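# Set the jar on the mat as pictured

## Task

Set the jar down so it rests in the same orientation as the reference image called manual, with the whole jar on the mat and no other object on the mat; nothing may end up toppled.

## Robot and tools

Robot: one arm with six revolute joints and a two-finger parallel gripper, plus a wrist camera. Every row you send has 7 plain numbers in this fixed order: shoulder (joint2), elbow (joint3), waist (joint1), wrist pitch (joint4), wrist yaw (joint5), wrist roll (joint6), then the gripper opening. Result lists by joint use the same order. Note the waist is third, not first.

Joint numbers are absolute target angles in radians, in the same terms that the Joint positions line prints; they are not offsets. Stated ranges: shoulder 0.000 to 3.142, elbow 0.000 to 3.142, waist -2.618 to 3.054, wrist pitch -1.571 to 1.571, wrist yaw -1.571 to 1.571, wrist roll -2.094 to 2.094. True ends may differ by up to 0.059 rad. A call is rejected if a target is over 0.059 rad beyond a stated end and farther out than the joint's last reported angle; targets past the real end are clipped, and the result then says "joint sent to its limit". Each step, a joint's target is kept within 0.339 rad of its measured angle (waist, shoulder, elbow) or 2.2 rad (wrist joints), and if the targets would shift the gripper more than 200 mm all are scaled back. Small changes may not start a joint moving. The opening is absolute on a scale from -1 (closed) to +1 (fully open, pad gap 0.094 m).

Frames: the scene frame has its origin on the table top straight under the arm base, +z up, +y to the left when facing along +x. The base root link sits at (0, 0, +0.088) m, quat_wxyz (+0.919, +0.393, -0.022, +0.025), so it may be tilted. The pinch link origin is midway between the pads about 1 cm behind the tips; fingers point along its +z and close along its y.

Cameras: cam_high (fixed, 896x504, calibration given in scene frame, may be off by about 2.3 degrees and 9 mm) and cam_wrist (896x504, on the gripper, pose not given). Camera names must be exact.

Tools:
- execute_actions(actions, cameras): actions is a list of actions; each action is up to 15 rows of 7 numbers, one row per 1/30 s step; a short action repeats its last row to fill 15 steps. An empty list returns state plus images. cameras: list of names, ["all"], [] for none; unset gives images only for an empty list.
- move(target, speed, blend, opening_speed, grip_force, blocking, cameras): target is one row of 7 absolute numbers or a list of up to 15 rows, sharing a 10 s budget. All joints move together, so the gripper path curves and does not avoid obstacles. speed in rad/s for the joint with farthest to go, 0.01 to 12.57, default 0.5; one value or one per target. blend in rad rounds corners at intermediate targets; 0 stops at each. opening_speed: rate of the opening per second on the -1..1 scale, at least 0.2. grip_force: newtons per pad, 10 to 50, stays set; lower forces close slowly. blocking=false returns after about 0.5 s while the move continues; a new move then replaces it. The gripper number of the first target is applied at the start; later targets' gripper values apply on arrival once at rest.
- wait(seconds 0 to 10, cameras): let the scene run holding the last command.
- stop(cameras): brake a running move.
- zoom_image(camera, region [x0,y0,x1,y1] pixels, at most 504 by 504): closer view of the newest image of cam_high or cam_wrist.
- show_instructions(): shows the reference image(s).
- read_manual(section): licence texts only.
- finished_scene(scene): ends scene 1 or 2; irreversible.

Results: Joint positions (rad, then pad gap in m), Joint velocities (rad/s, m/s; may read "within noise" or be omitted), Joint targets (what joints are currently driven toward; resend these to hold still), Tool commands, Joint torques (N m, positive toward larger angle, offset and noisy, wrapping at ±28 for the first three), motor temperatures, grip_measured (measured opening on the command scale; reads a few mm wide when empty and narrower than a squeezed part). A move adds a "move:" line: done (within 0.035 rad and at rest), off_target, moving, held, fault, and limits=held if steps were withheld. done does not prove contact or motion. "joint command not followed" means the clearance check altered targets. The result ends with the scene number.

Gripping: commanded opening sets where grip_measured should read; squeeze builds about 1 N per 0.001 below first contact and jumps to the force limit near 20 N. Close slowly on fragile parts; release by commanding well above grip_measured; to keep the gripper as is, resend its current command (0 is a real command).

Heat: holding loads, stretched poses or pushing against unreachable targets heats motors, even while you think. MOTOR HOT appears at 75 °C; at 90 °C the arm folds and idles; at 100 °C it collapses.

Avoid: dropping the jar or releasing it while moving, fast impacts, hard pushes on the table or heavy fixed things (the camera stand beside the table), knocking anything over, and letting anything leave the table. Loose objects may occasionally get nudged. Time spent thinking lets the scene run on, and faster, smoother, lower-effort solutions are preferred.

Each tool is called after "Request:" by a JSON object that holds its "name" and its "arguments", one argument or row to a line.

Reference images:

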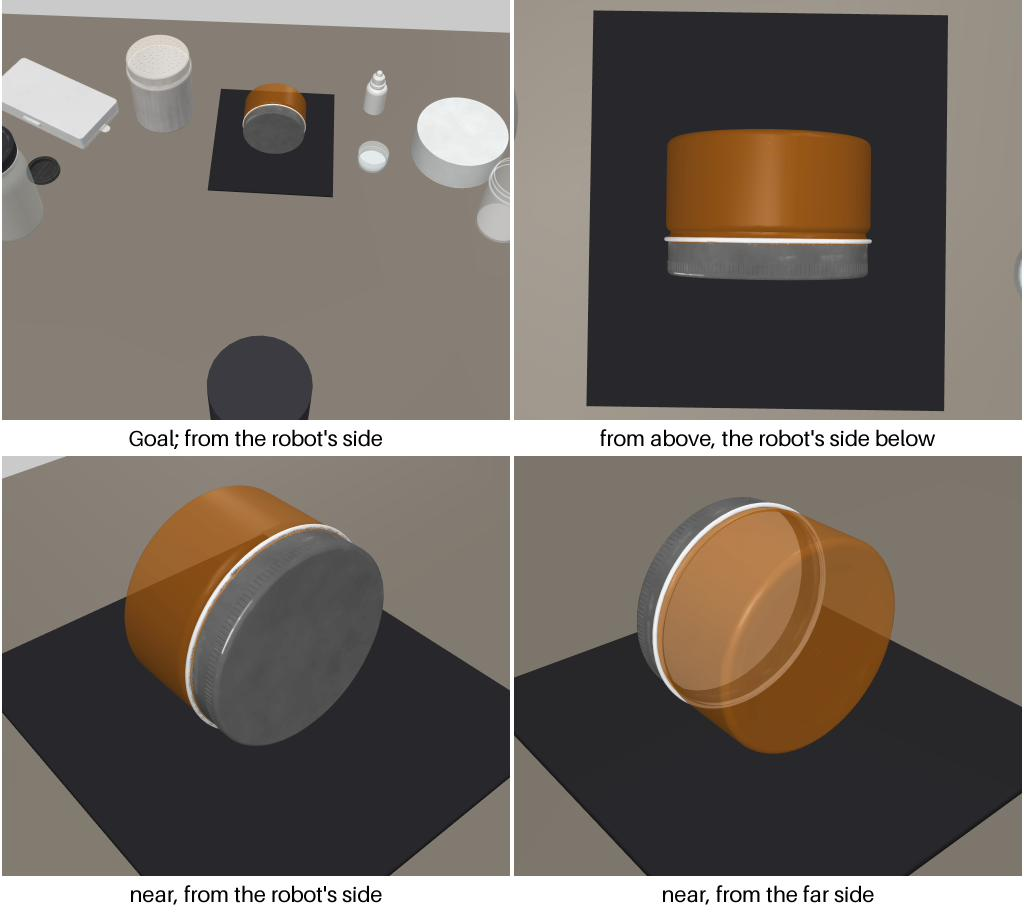

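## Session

Request:
{"name": "execute_actions", "arguments": {
  "actions": []
}}

Request:
{"name": "zoom_image", "arguments": {
  "camera": "cam_high",
  "region": [330, 180, 630, 500]
}}

Scene clock: 0.00 s.
grip_measured=+1.000
Joint names: [shoulder, elbow, waist, wrist pitch, wrist yaw, wrist roll]
Joint positions: [2.28 1.318 0.673 -0.535 0.42 -0.99 0.094]
Joint velocities: within noise
Joint torques (N m): no reading
Motor temperatures (°C): [29 35 32 27 28 25 26]
Heat: 35 °C.
Joint targets: [2.275 1.324 0.682 -0.540 0.413 -0.988]
Tool commands: gripper/opening=+1.0

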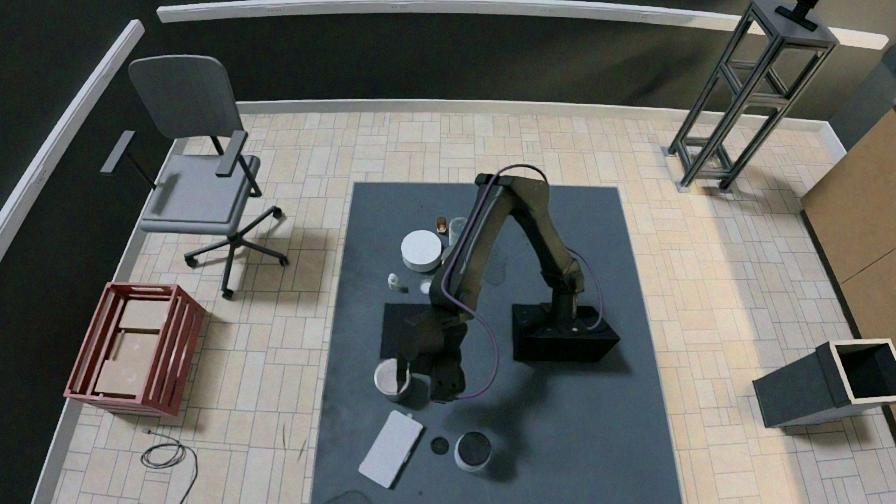

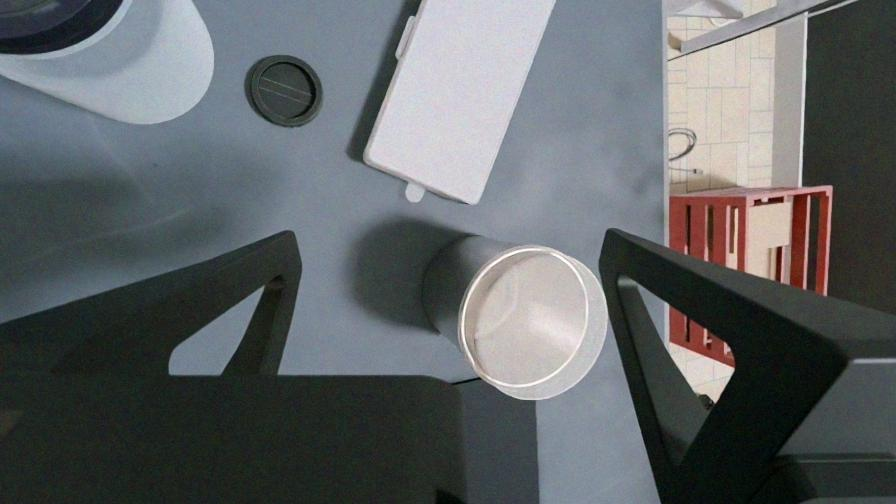

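Scaled by 1.575.

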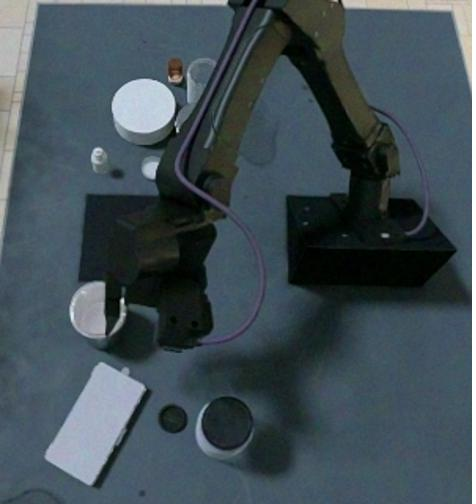

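Request:
{"name": "move", "arguments": {
  "target": [1.75, 0.9, 0.95, -0.4, 0.42, -0.6, 1],
  "speed": 1.0,
  "cameras": ["all"]
}}

Request:
{"name": "zoom_image", "arguments": {
  "camera": "cam_high",
  "region": [340, 200, 560, 420]
}}

Scene clock: 4.97 s.
grip_measured=+1.000
Joint names: [shoulder, elbow, waist, wrist pitch, wrist yaw, wrist roll]
Joint positions: [1.762 0.923 0.939 -0.449 0.42 -0.611 0.094]
Joint torques (N m): [-3.51 6.79 3.81 2 -0.09 0.11]
Heat: 36 °C.
Joint targets: [1.750 0.900 0.950 -0.400 0.420 -0.600]
move: off_target; the wrist pitch is farthest, 0.049 rad from its target

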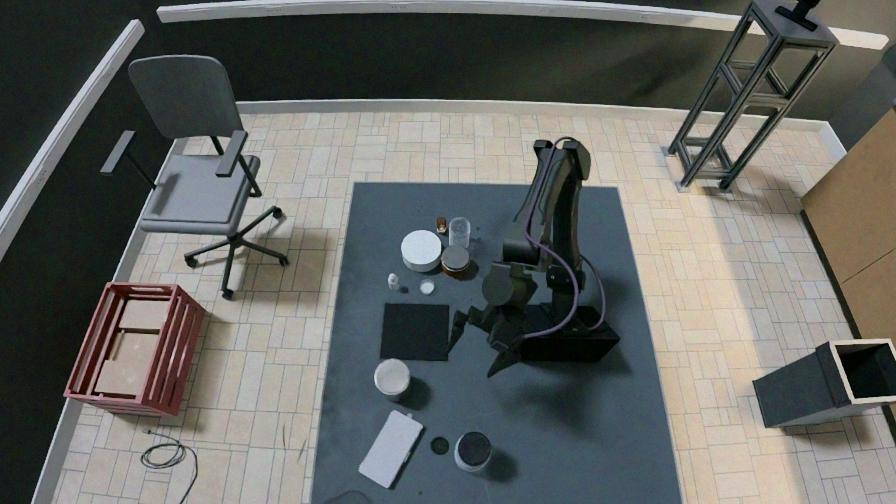

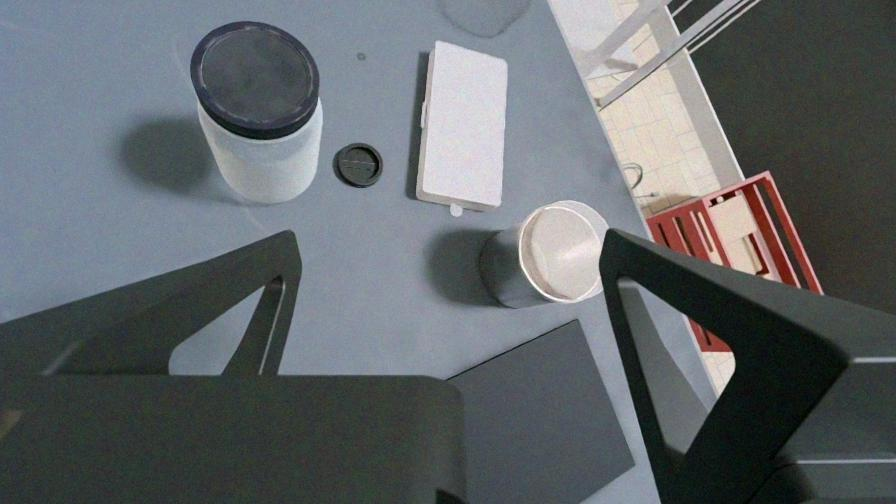

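Scaled by 2.291.

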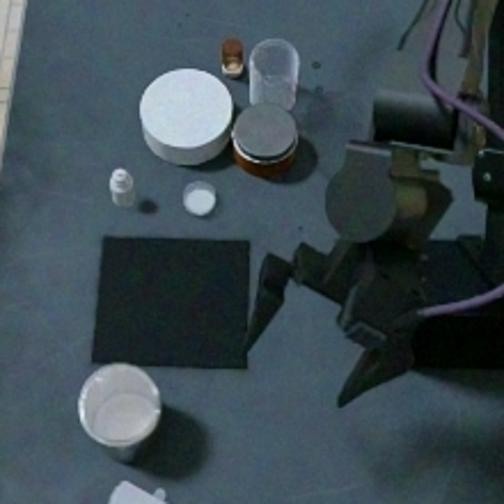

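Request:
{"name": "move", "arguments": {
  "target": [1.72, 1.55, 0.2, -1.42, 0.76, 0.0, 1],
  "speed": 1.2,
  "cameras": ["all"]
}}

Scene clock: 43.93 s.
grip_measured=+1.000
Joint names: [shoulder, elbow, waist, wrist pitch, wrist yaw, wrist roll]
Joint positions: [1.731 1.531 0.196 -1.387 0.753 -0.008 0.094]
Joint torques (N m): [-4.78 7.65 5.52 0.02 0.09 0.05]
Motor temperatures (°C): [30 38 33 36 28 25 26]
Heat: 38 °C.
Joint targets: [1.720 1.550 0.200 -1.420 0.760 0.000]
move: done

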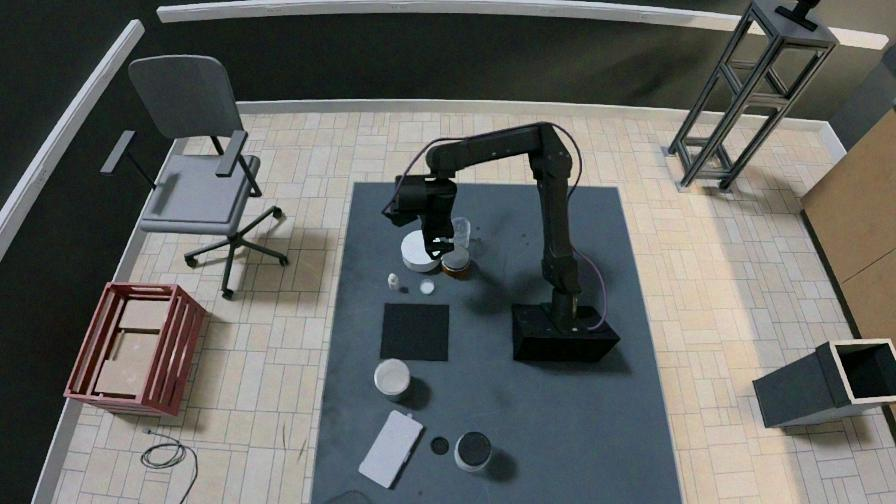

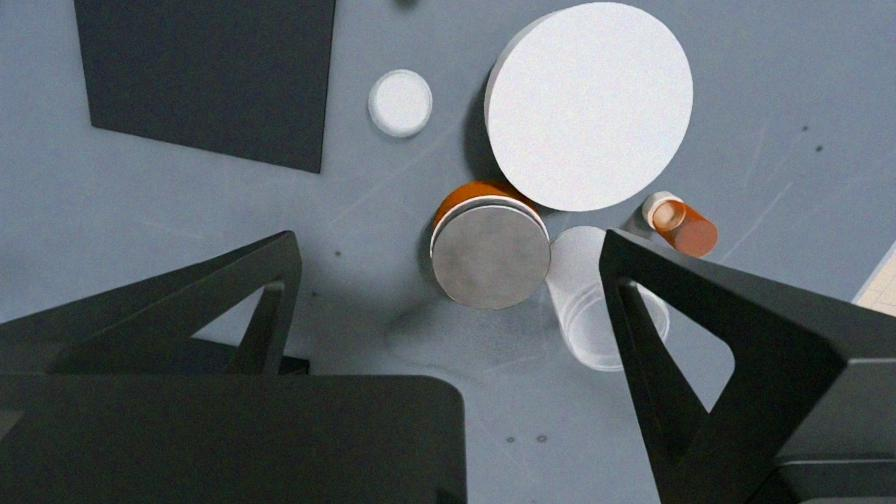

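Request:
{"name": "move", "arguments": {
  "target": [1.475, 0.794, 0.152, -0.75, 1.274, 1.019, 1],
  "speed": 1.0,
  "cameras": ["all"]
}}

Scene clock: 145.27 s.
grip_measured=+1.000
Joint names: [shoulder, elbow, waist, wrist pitch, wrist yaw, wrist roll]
Joint positions: [1.493 0.809 0.156 -0.777 1.249 1.011 0.094]
Joint torques (N m): [-4.23 4.66 3.41 0.68 0.54 0.06]
Motor temperatures (°C): [29 37 34 28 28 25 26]
Heat: 37 °C.
Joint targets: [1.475 0.794 0.152 -0.750 1.274 1.019]
move: done

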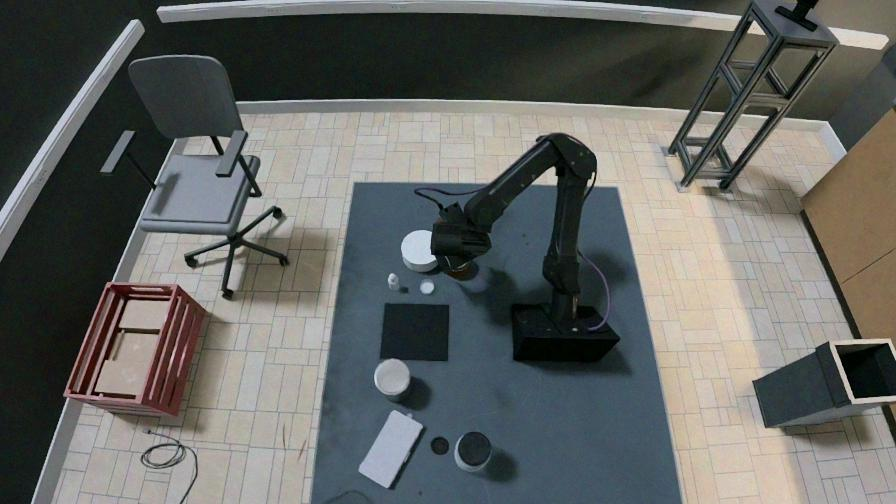

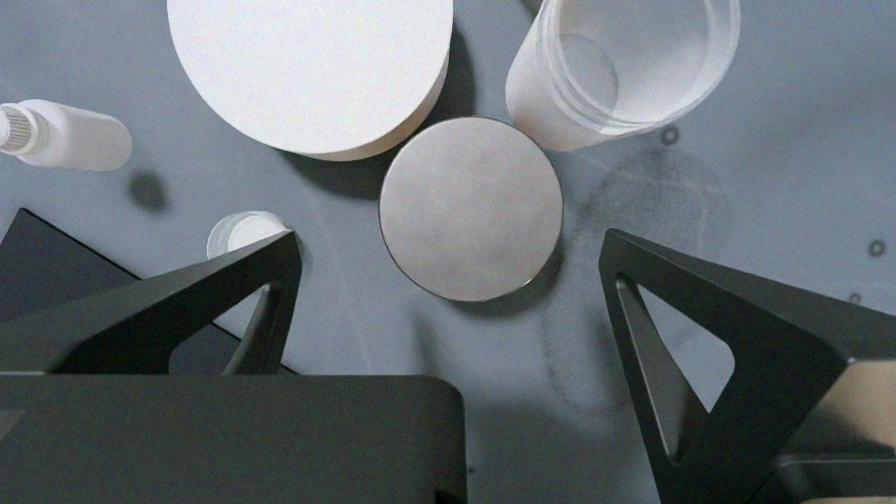

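Request:
{"name": "move", "arguments": {
  "target": [
    [1.37, 0.58, -0.025, -0.14, 1.228, 0.515, 1],
    [1.445, 0.45, -0.155, 0.29, 1.14, 0.275, 1]
  ],
  "speed": [0.5, 0.3],
  "blend": [0.05, 0],
  "cameras": ["all"]
}}

Scene clock: 168.33 s.
grip_measured=+1.000
Joint names: [shoulder, elbow, waist, wrist pitch, wrist yaw, wrist roll]
Joint positions: [1.43 0.465 -0.15 0.255 1.146 0.283 0.094]
Joint torques (N m): [-2.14 3.49 2.91 1.1 0.04 -0.07]
Heat: 36 °C.
Joint targets: [1.445 0.450 -0.155 0.290 1.140 0.275]
move: done

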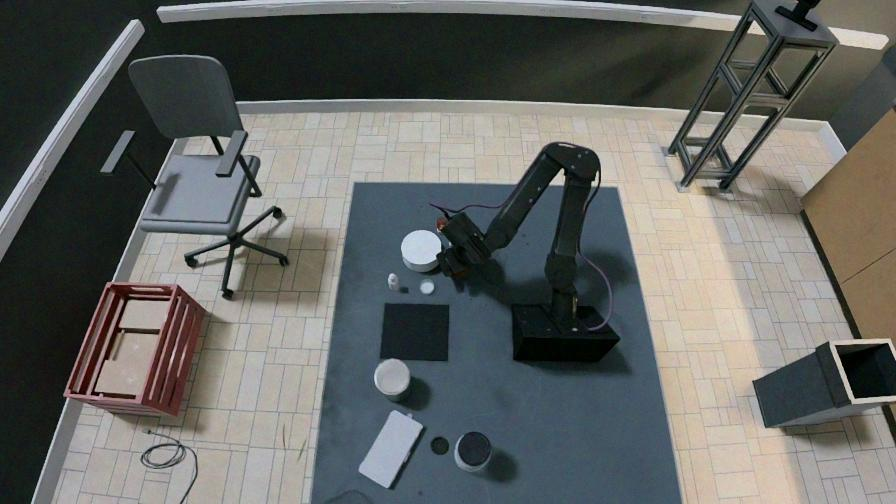

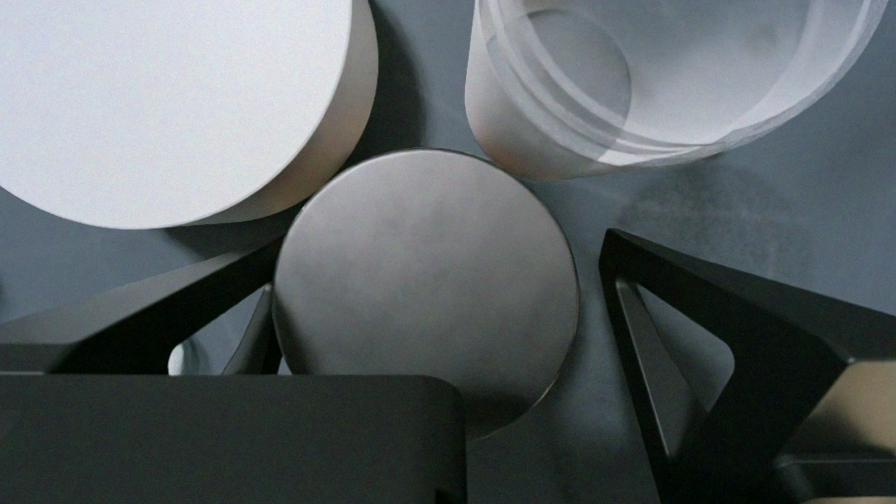

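Request:
{"name": "move", "arguments": {
  "target": [1.445, 0.45, -0.155, 0.29, 1.14, 0.275, -1],
  "opening_speed": 0.8,
  "grip_force": 35,
  "cameras": ["cam_wrist"]
}}

Scene clock: 173.40 s.
grip_measured=+0.653
Joint names: [shoulder, elbow, waist, wrist pitch, wrist yaw, wrist roll]
Joint positions: [1.43 0.465 -0.15 0.256 1.145 0.282 0.078]
Joint torques (N m): [-2.13 3.49 2.91 1.12 0.06 -0.07]
Heat: 36 °C.
Joint targets: [1.445 0.450 -0.155 0.290 1.140 0.275]
grip_force (N): 35
move: done
Images, in order (width x height): cam_wrist 896x504.

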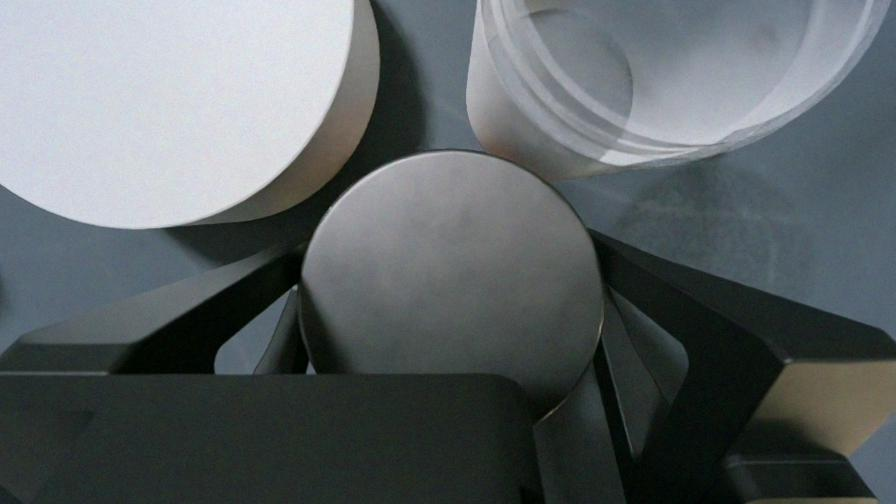

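Request:
{"name": "move", "arguments": {
  "target": [
    [1.37, 0.58, -0.02, -0.14, 1.228, 0.515, -1],
    [1.44, 0.78, 0.15, -0.73, 1.28, 1.0, -1],
    [2.09, 0.7, 0.794, -0.385, 0.92, 0.725, -1],
    [2.242, 0.522, 0.65, 0.13, 0.94, 0.49, -1]
  ],
  "speed": [0.4, 0.6, 0.7, 0.3],
  "blend": [0.05, 0.1, 0.05, 0],
  "cameras": ["all"]
}}

Scene clock: 204.87 s.
grip_measured=+0.653
Joint names: [shoulder, elbow, waist, wrist pitch, wrist yaw, wrist roll]
Joint positions: [2.225 0.537 0.655 0.09 0.928 0.498 0.078]
Joint torques (N m): [-3.37 4.23 3.38 1.25 0.32 -0.08]
Heat: 36 °C.
Joint targets: [2.242 0.522 0.650 0.130 0.940 0.490]
grip_force (N): 35
move: off_target; the wrist pitch is farthest, 0.040 rad from its target

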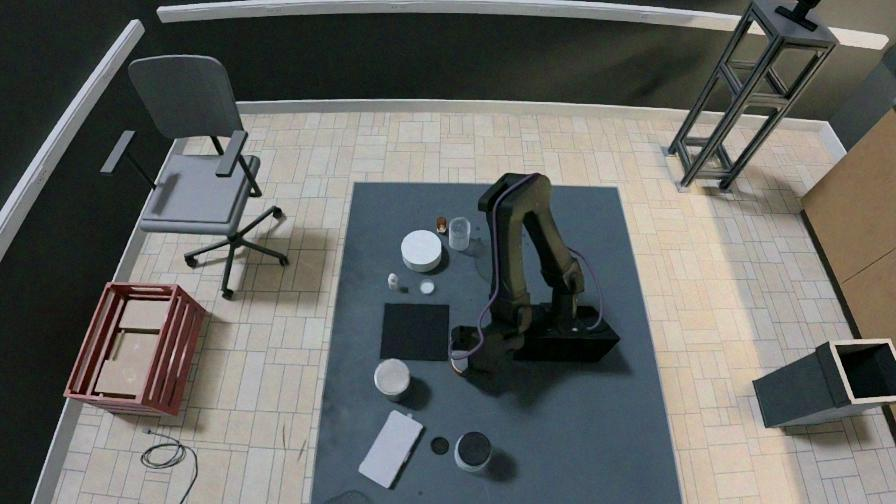

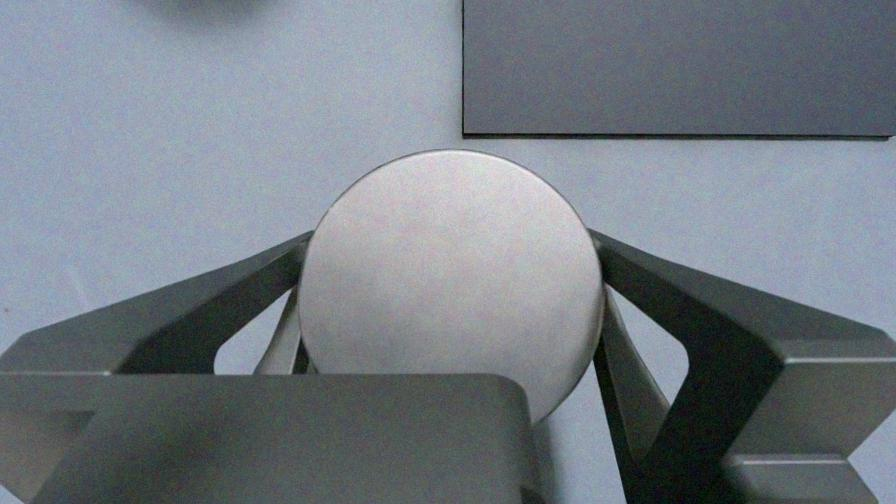

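Request:
{"name": "move", "arguments": {
  "target": [
    [2.252, 0.509, 0.64, 0.165, 0.941, 0.473, -1],
    [2.252, 0.509, 0.64, 0.165, 0.941, 0.473, 1]
  ],
  "speed": 0.1,
  "opening_speed": 0.6,
  "cameras": ["all"]
}}

Scene clock: 218.47 s.
grip_measured=+0.998
Joint names: [shoulder, elbow, waist, wrist pitch, wrist yaw, wrist roll]
Joint positions: [2.231 0.526 0.646 0.129 0.929 0.479 0.094]
Joint torques (N m): [-3.06 3.9 3.29 1.23 0.31 -0.06]
Heat: 36 °C.
Joint targets: [2.252 0.509 0.640 0.165 0.941 0.473]
grip_force (N): 35
move: off_target; target 2's new numbers were sent with the wrist pitch 0.040 rad from that target; the wrist pitch is farthest, 0.036 rad from its target

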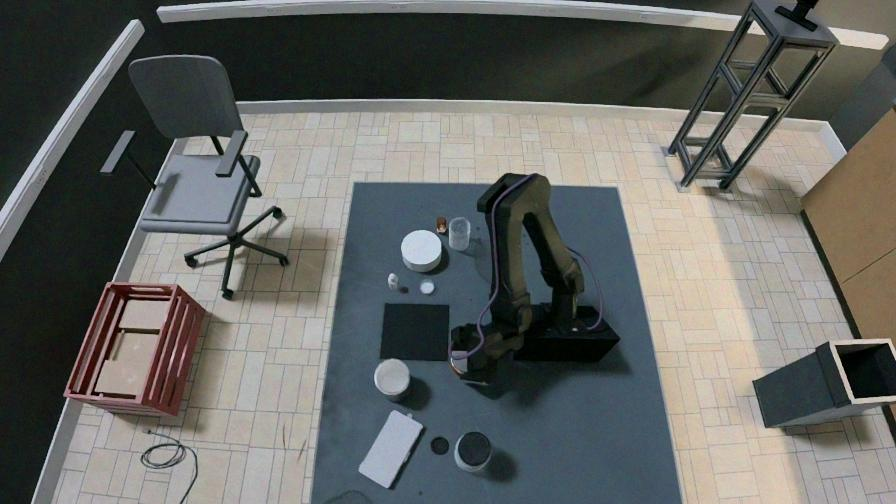

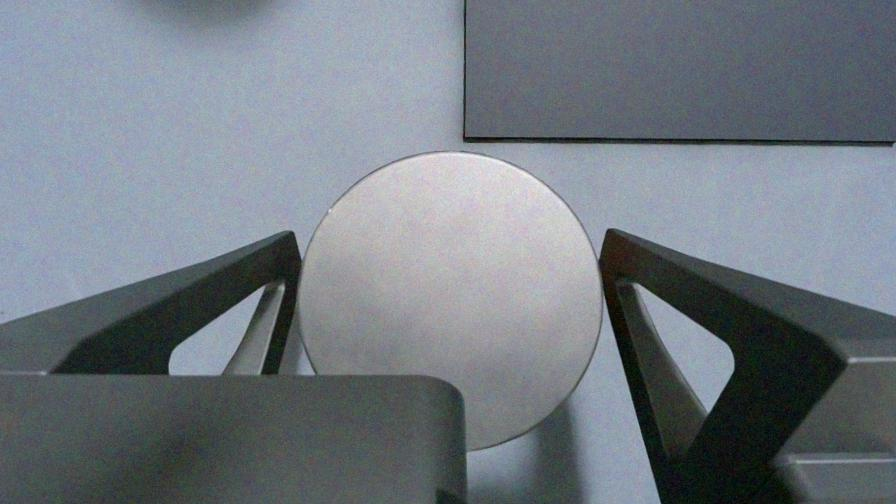

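Request:
{"name": "move", "arguments": {
  "target": [
    [2.09, 0.7, 0.794, -0.385, 0.92, 0.725, 1],
    [1.85, 0.79, 0.285, -0.56, 0.09, 1.92, 1]
  ],
  "speed": [0.4, 0.9],
  "blend": [0.05, 0],
  "cameras": ["all"]
}}

Scene clock: 234.13 s.
grip_measured=+0.999
Joint names: [shoulder, elbow, waist, wrist pitch, wrist yaw, wrist roll]
Joint positions: [1.87 0.768 0.289 -0.52 0.108 1.912 0.094]
Joint torques (N m): [-5.89 7.79 4.18 0.07 -0.59 0.1]
Heat: 36 °C.
Joint targets: [1.850 0.790 0.285 -0.560 0.090 1.920]
grip_force (N): 35
move: off_target; the wrist pitch is farthest, 0.040 rad from its target

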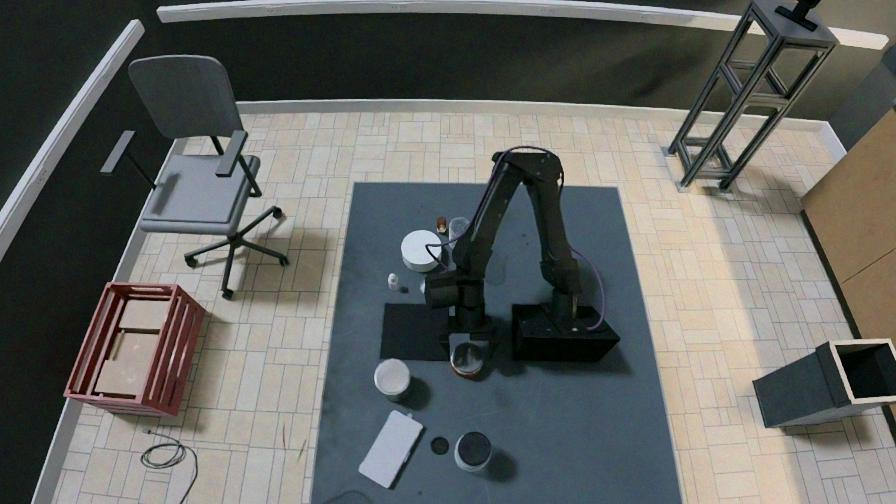

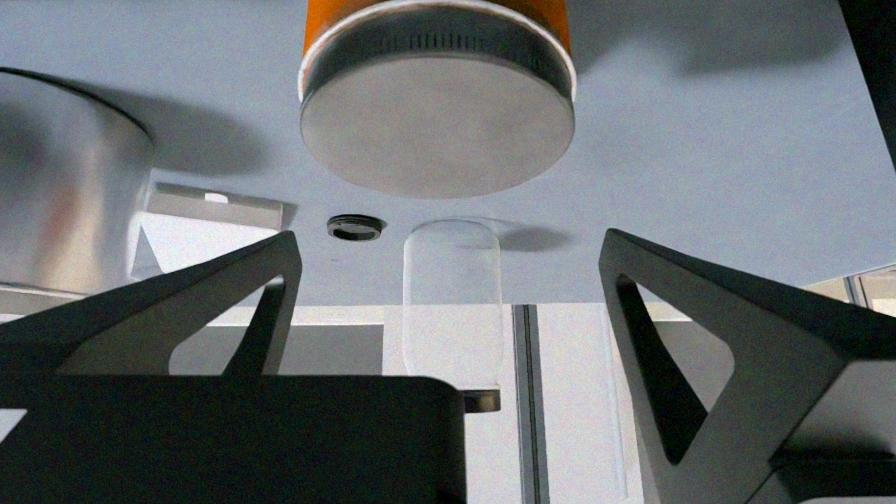

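Request:
{"name": "move", "arguments": {
  "target": [1.98, 0.69, 0.07, -0.32, 0.1, 1.706, 1],
  "speed": 0.25,
  "cameras": ["all"]
}}

Scene clock: 248.50 s.
grip_measured=+0.999
Joint names: [shoulder, elbow, waist, wrist pitch, wrist yaw, wrist roll]
Joint positions: [1.962 0.703 0.075 -0.342 0.106 1.713 0.094]
Joint torques (N m): [-3.25 2.95 4.51 0.42 -0.49 -0.06]
Heat: 36 °C.
Joint targets: [1.980 0.690 0.070 -0.320 0.100 1.706]
grip_force (N): 35
move: done

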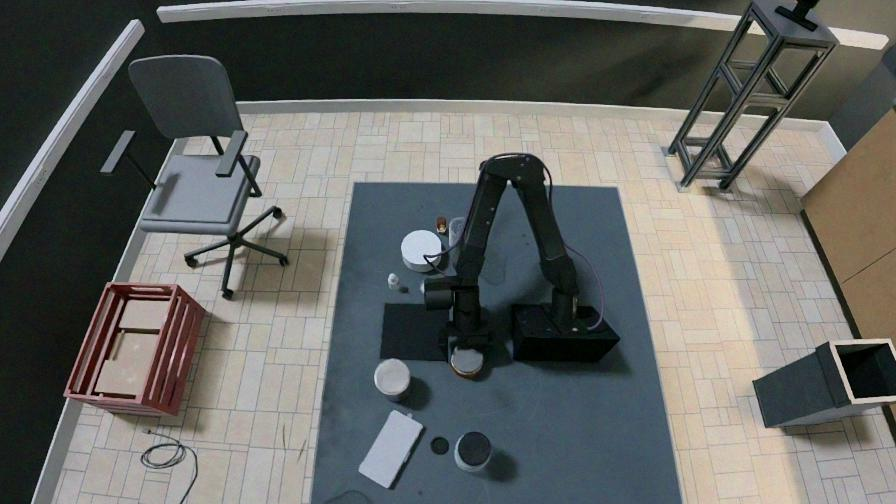

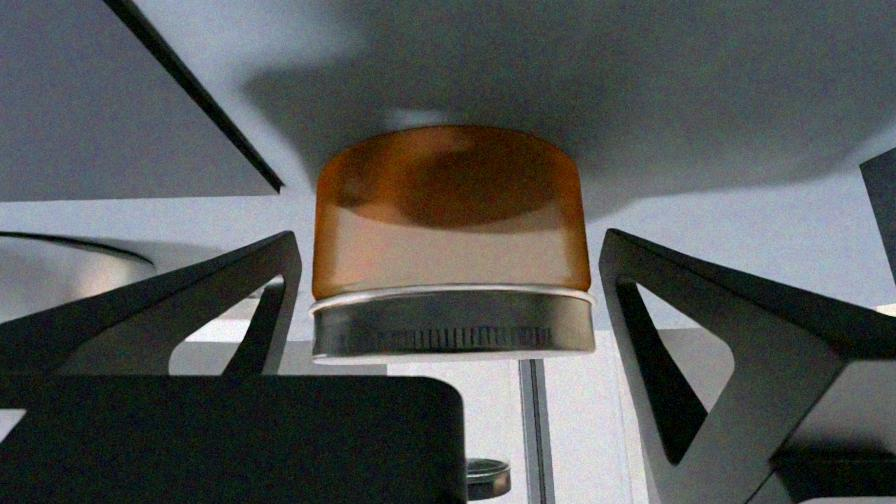

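Request:
{"name": "move", "arguments": {
  "target": [
    [1.98, 0.69, 0.07, -0.32, 0.1, 1.706, -1],
    [1.85, 0.77, 0.285, -0.56, 0.09, 1.92, -1],
    [1.8, 0.64, 0.34, 0.05, 0.46, 0.78, -1],
    [1.935, 0.505, 0.362, 0.72, 0.837, -0.354, -1]
  ],
  "speed": [0.3, 0.4, 0.9, 0.9],
  "opening_speed": 0.8,
  "blend": [0, 0.05, 0.15, 0],
  "cameras": ["all"]
}}

Scene clock: 272.63 s.
grip_measured=+0.662
Joint names: [shoulder, elbow, waist, wrist pitch, wrist yaw, wrist roll]
Joint positions: [1.92 0.521 0.339 0.669 0.832 -0.346 0.078]
Joint torques (N m): [-2.91 4.36 6.54 1.72 -0.1 -0.04]
Heat: 35 °C.
Joint targets: [1.935 0.505 0.362 0.720 0.837 -0.354]
grip_force (N): 35
move: off_target; the wrist pitch is farthest, 0.051 rad from its target

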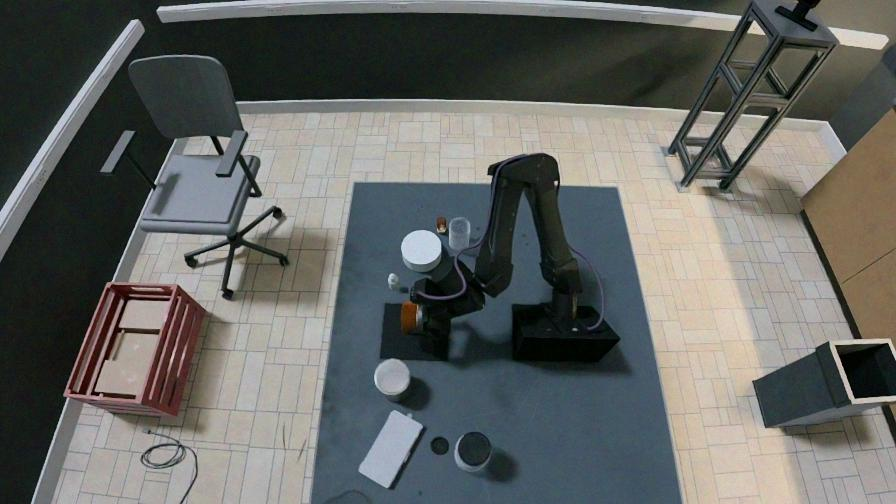

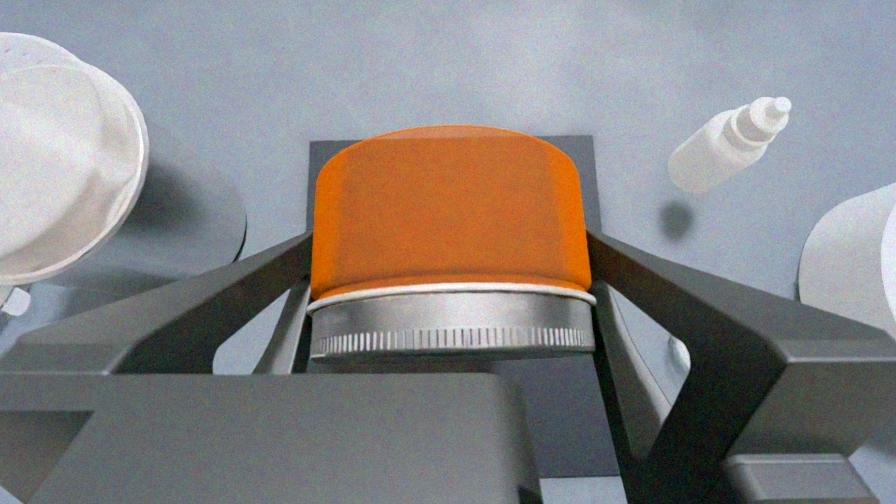

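Request:
{"name": "move", "arguments": {
  "target": [2.197, 0.445, 0.205, 1.12, 0.715, -0.49, -1],
  "speed": 0.3,
  "cameras": ["all"]
}}

Scene clock: 278.50 s.
grip_measured=+0.662
Joint names: [shoulder, elbow, waist, wrist pitch, wrist yaw, wrist roll]
Joint positions: [2.176 0.459 0.213 1.08 0.729 -0.482 0.078]
Joint torques (N m): [-3.3 2.56 4.44 1.54 -0.4 -0.09]
Heat: 35 °C.
Joint targets: [2.197 0.445 0.205 1.120 0.715 -0.490]
grip_force (N): 35
move: off_target; the wrist pitch is farthest, 0.040 rad from its target

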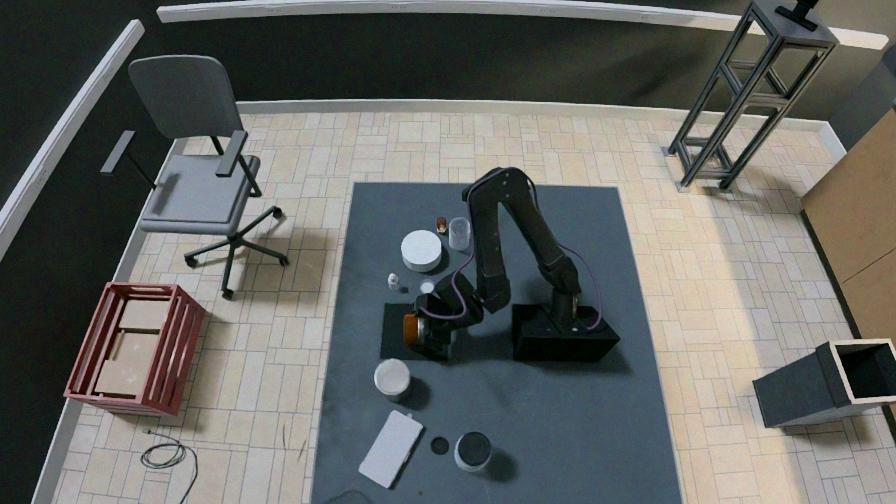

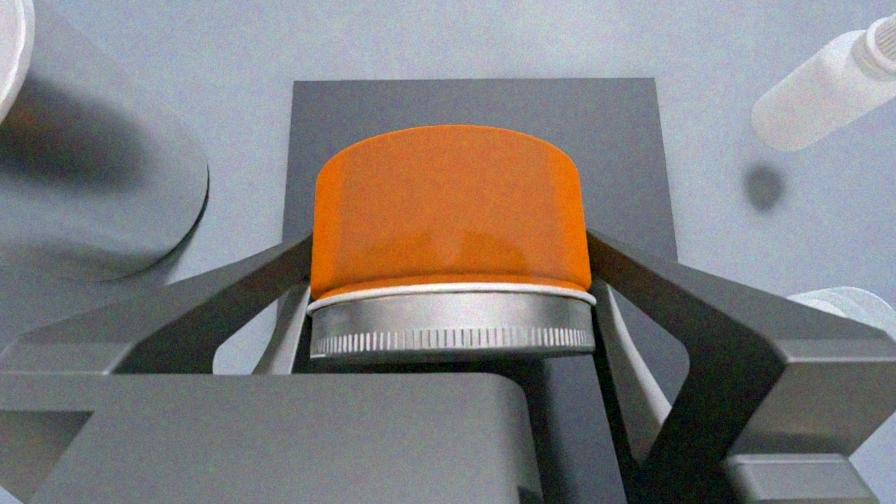

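Request:
{"name": "move", "arguments": {
  "target": [2.236, 0.432, 0.176, 1.182, 0.684, -0.515, -1],
  "speed": 0.15
}}

Request:
{"name": "move", "arguments": {
  "target": [2.248, 0.429, 0.166, 1.2, 0.674, -0.522, -1],
  "speed": 0.1,
  "cameras": ["cam_wrist"]
}}

Scene clock: 288.83 s.
grip_measured=+0.662
Joint names: [shoulder, elbow, waist, wrist pitch, wrist yaw, wrist roll]
Joint positions: [2.209 0.448 0.191 1.175 0.688 -0.507 0.078]
Joint torques (N m): [-2.93 2.07 4.03 1.21 -0.31 -0.06]
Heat: 35 °C.
Joint targets: [2.236 0.432 0.176 1.182 0.684 -0.515]
grip_force (N): 35
move: done

Scene clock: 289.60 s.
grip_measured=+0.662
Joint names: [shoulder, elbow, waist, wrist pitch, wrist yaw, wrist roll]
Joint positions: [2.22 0.445 0.183 1.203 0.673 -0.514 0.078]
Joint torques (N m): [-2.8 1.94 3.88 1.16 -0.23 -0.08]
Heat: 35 °C.
Joint targets: [2.248 0.429 0.166 1.200 0.674 -0.522]
grip_force (N): 35
move: done
Images, in order (width x height): cam_wrist 896x504.

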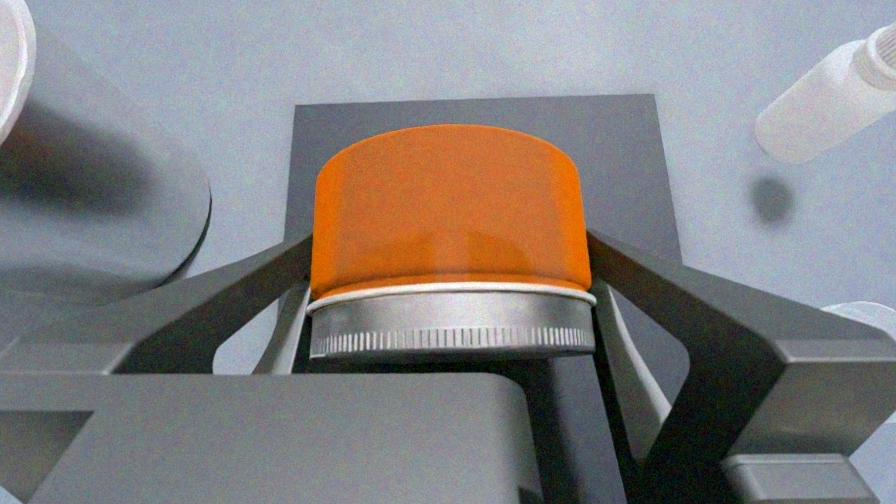

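Request:
{"name": "move", "arguments": {
  "target": [2.21, 0.445, 0.19, 1.085, 0.705, -0.5, -1],
  "speed": 0.1,
  "cameras": ["all"]
}}

Scene clock: 297.73 s.
grip_measured=+0.662
Joint names: [shoulder, elbow, waist, wrist pitch, wrist yaw, wrist roll]
Joint positions: [2.216 0.445 0.184 1.192 0.675 -0.508 0.078]
Joint torques (N m): [-5.72 3.37 5.64 0.09 0.09 0.07]
Heat: 35 °C.
Joint targets: [2.210 0.445 0.190 1.085 0.705 -0.500]
grip_force (N): 35
move: off_target; the wrist pitch is farthest, 0.107 rad from its target

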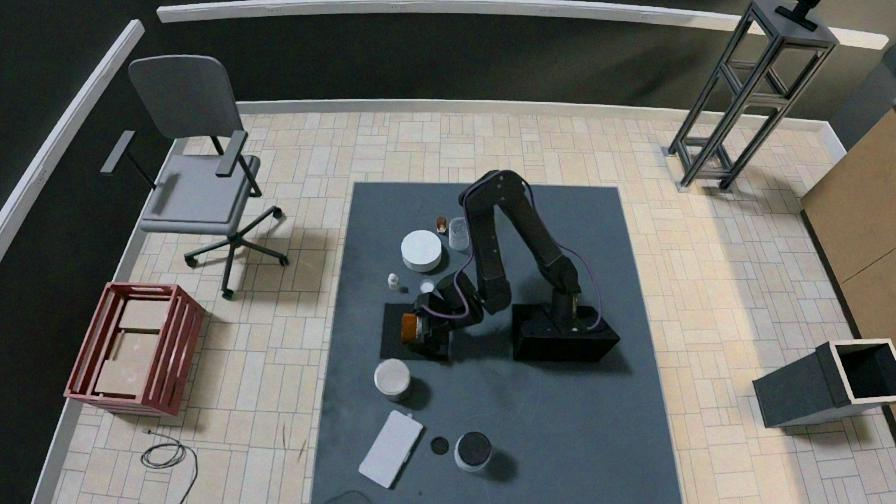

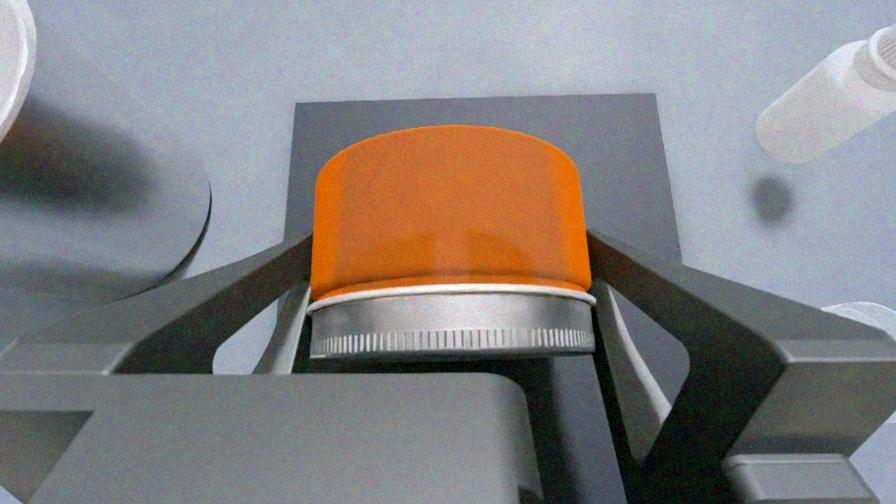

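Request:
{"name": "move", "arguments": {
  "target": [2.17, 0.47, 0.215, 1.08, 0.73, -0.485, -1],
  "speed": 0.1,
  "cameras": ["cam_wrist"]
}}

Scene clock: 304.33 s.
grip_measured=+0.662
Joint names: [shoulder, elbow, waist, wrist pitch, wrist yaw, wrist roll]
Joint positions: [2.192 0.455 0.197 1.139 0.715 -0.492 0.078]
Joint torques (N m): [-7.17 4.96 6.64 0.53 -0.06 0.06]
Heat: 35 °C.
Joint targets: [2.170 0.470 0.215 1.080 0.730 -0.485]
grip_force (N): 35
move: off_target; the wrist pitch is farthest, 0.059 rad from its target
Images, in order (width x height): cam_wrist 896x504.

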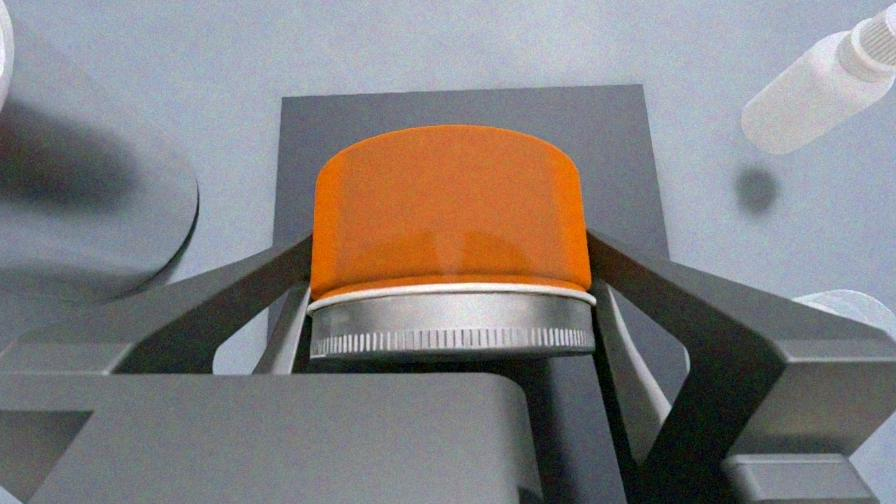

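Request:
{"name": "move", "arguments": {
  "target": [2.17, 0.47, 0.215, 1.08, 0.73, -0.485, 1],
  "opening_speed": 0.4,
  "cameras": ["cam_wrist"]
}}

Scene clock: 312.30 s.
grip_measured=+0.998
Joint names: [shoulder, elbow, waist, wrist pitch, wrist yaw, wrist roll]
Joint positions: [2.192 0.455 0.197 1.132 0.723 -0.492 0.094]
Joint torques (N m): [-7.16 4.96 6.63 0.62 -0.15 0.07]
Heat: 35 °C.
Joint targets: [2.170 0.470 0.215 1.080 0.730 -0.485]
grip_force (N): 35
move: off_target; the wrist pitch is farthest, 0.052 rad from its target
Images, in order (width x height): cam_wrist 896x504.

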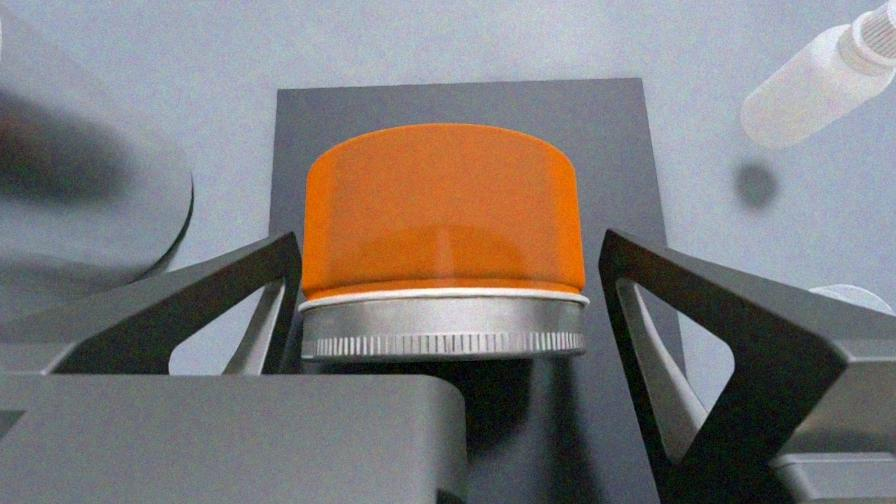

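Request:
{"name": "move", "arguments": {
  "target": [1.85, 0.30, 0.475, 0.75, 0.913, -0.245, 1],
  "speed": 0.3,
  "cameras": ["all"]
}}

Request:
{"name": "zoom_image", "arguments": {
  "camera": "cam_high",
  "region": [360, 200, 520, 400]
}}

Scene clock: 324.60 s.
grip_measured=+0.998
Joint names: [shoulder, elbow, waist, wrist pitch, wrist yaw, wrist roll]
Joint positions: [1.868 0.317 0.458 0.804 0.906 -0.253 0.094]
Joint torques (N m): [-4.71 4.19 5.11 0.63 -0.08 0.07]
Heat: 35 °C.
Joint targets: [1.850 0.300 0.475 0.750 0.913 -0.245]
grip_force (N): 35
move: off_target; the wrist pitch is farthest, 0.054 rad from its target

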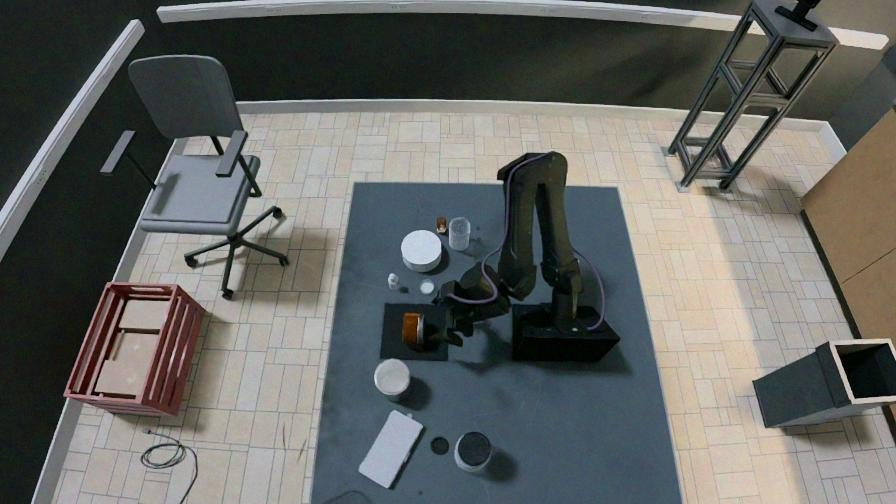

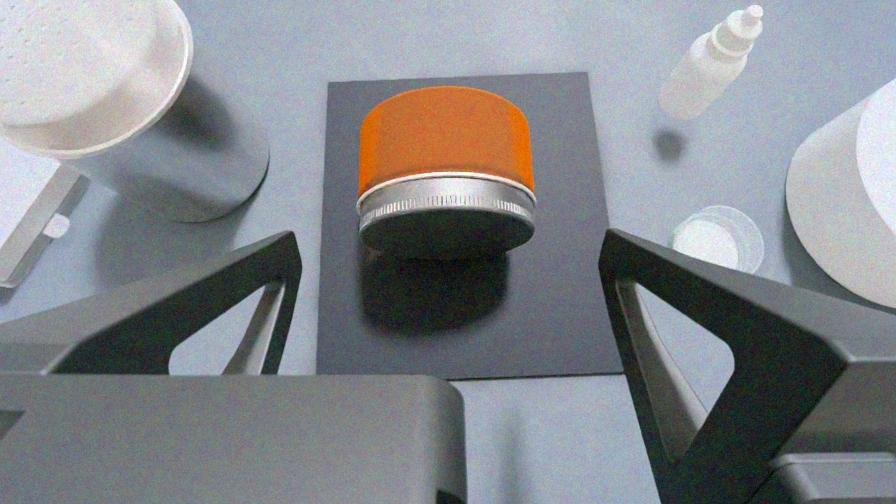

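Scaled by 2.520.

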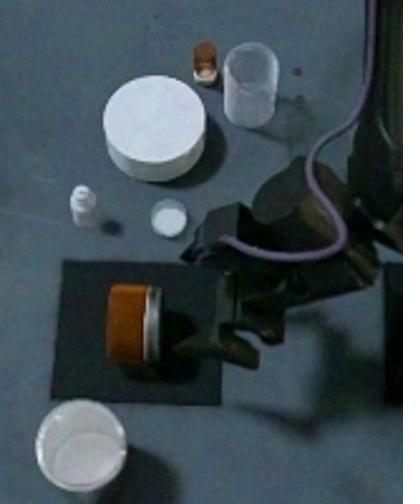

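Matches the picture.

Request:
{"name": "finished_scene", "arguments": {
  "scene": 2
}}

The scene is finished: the task was done.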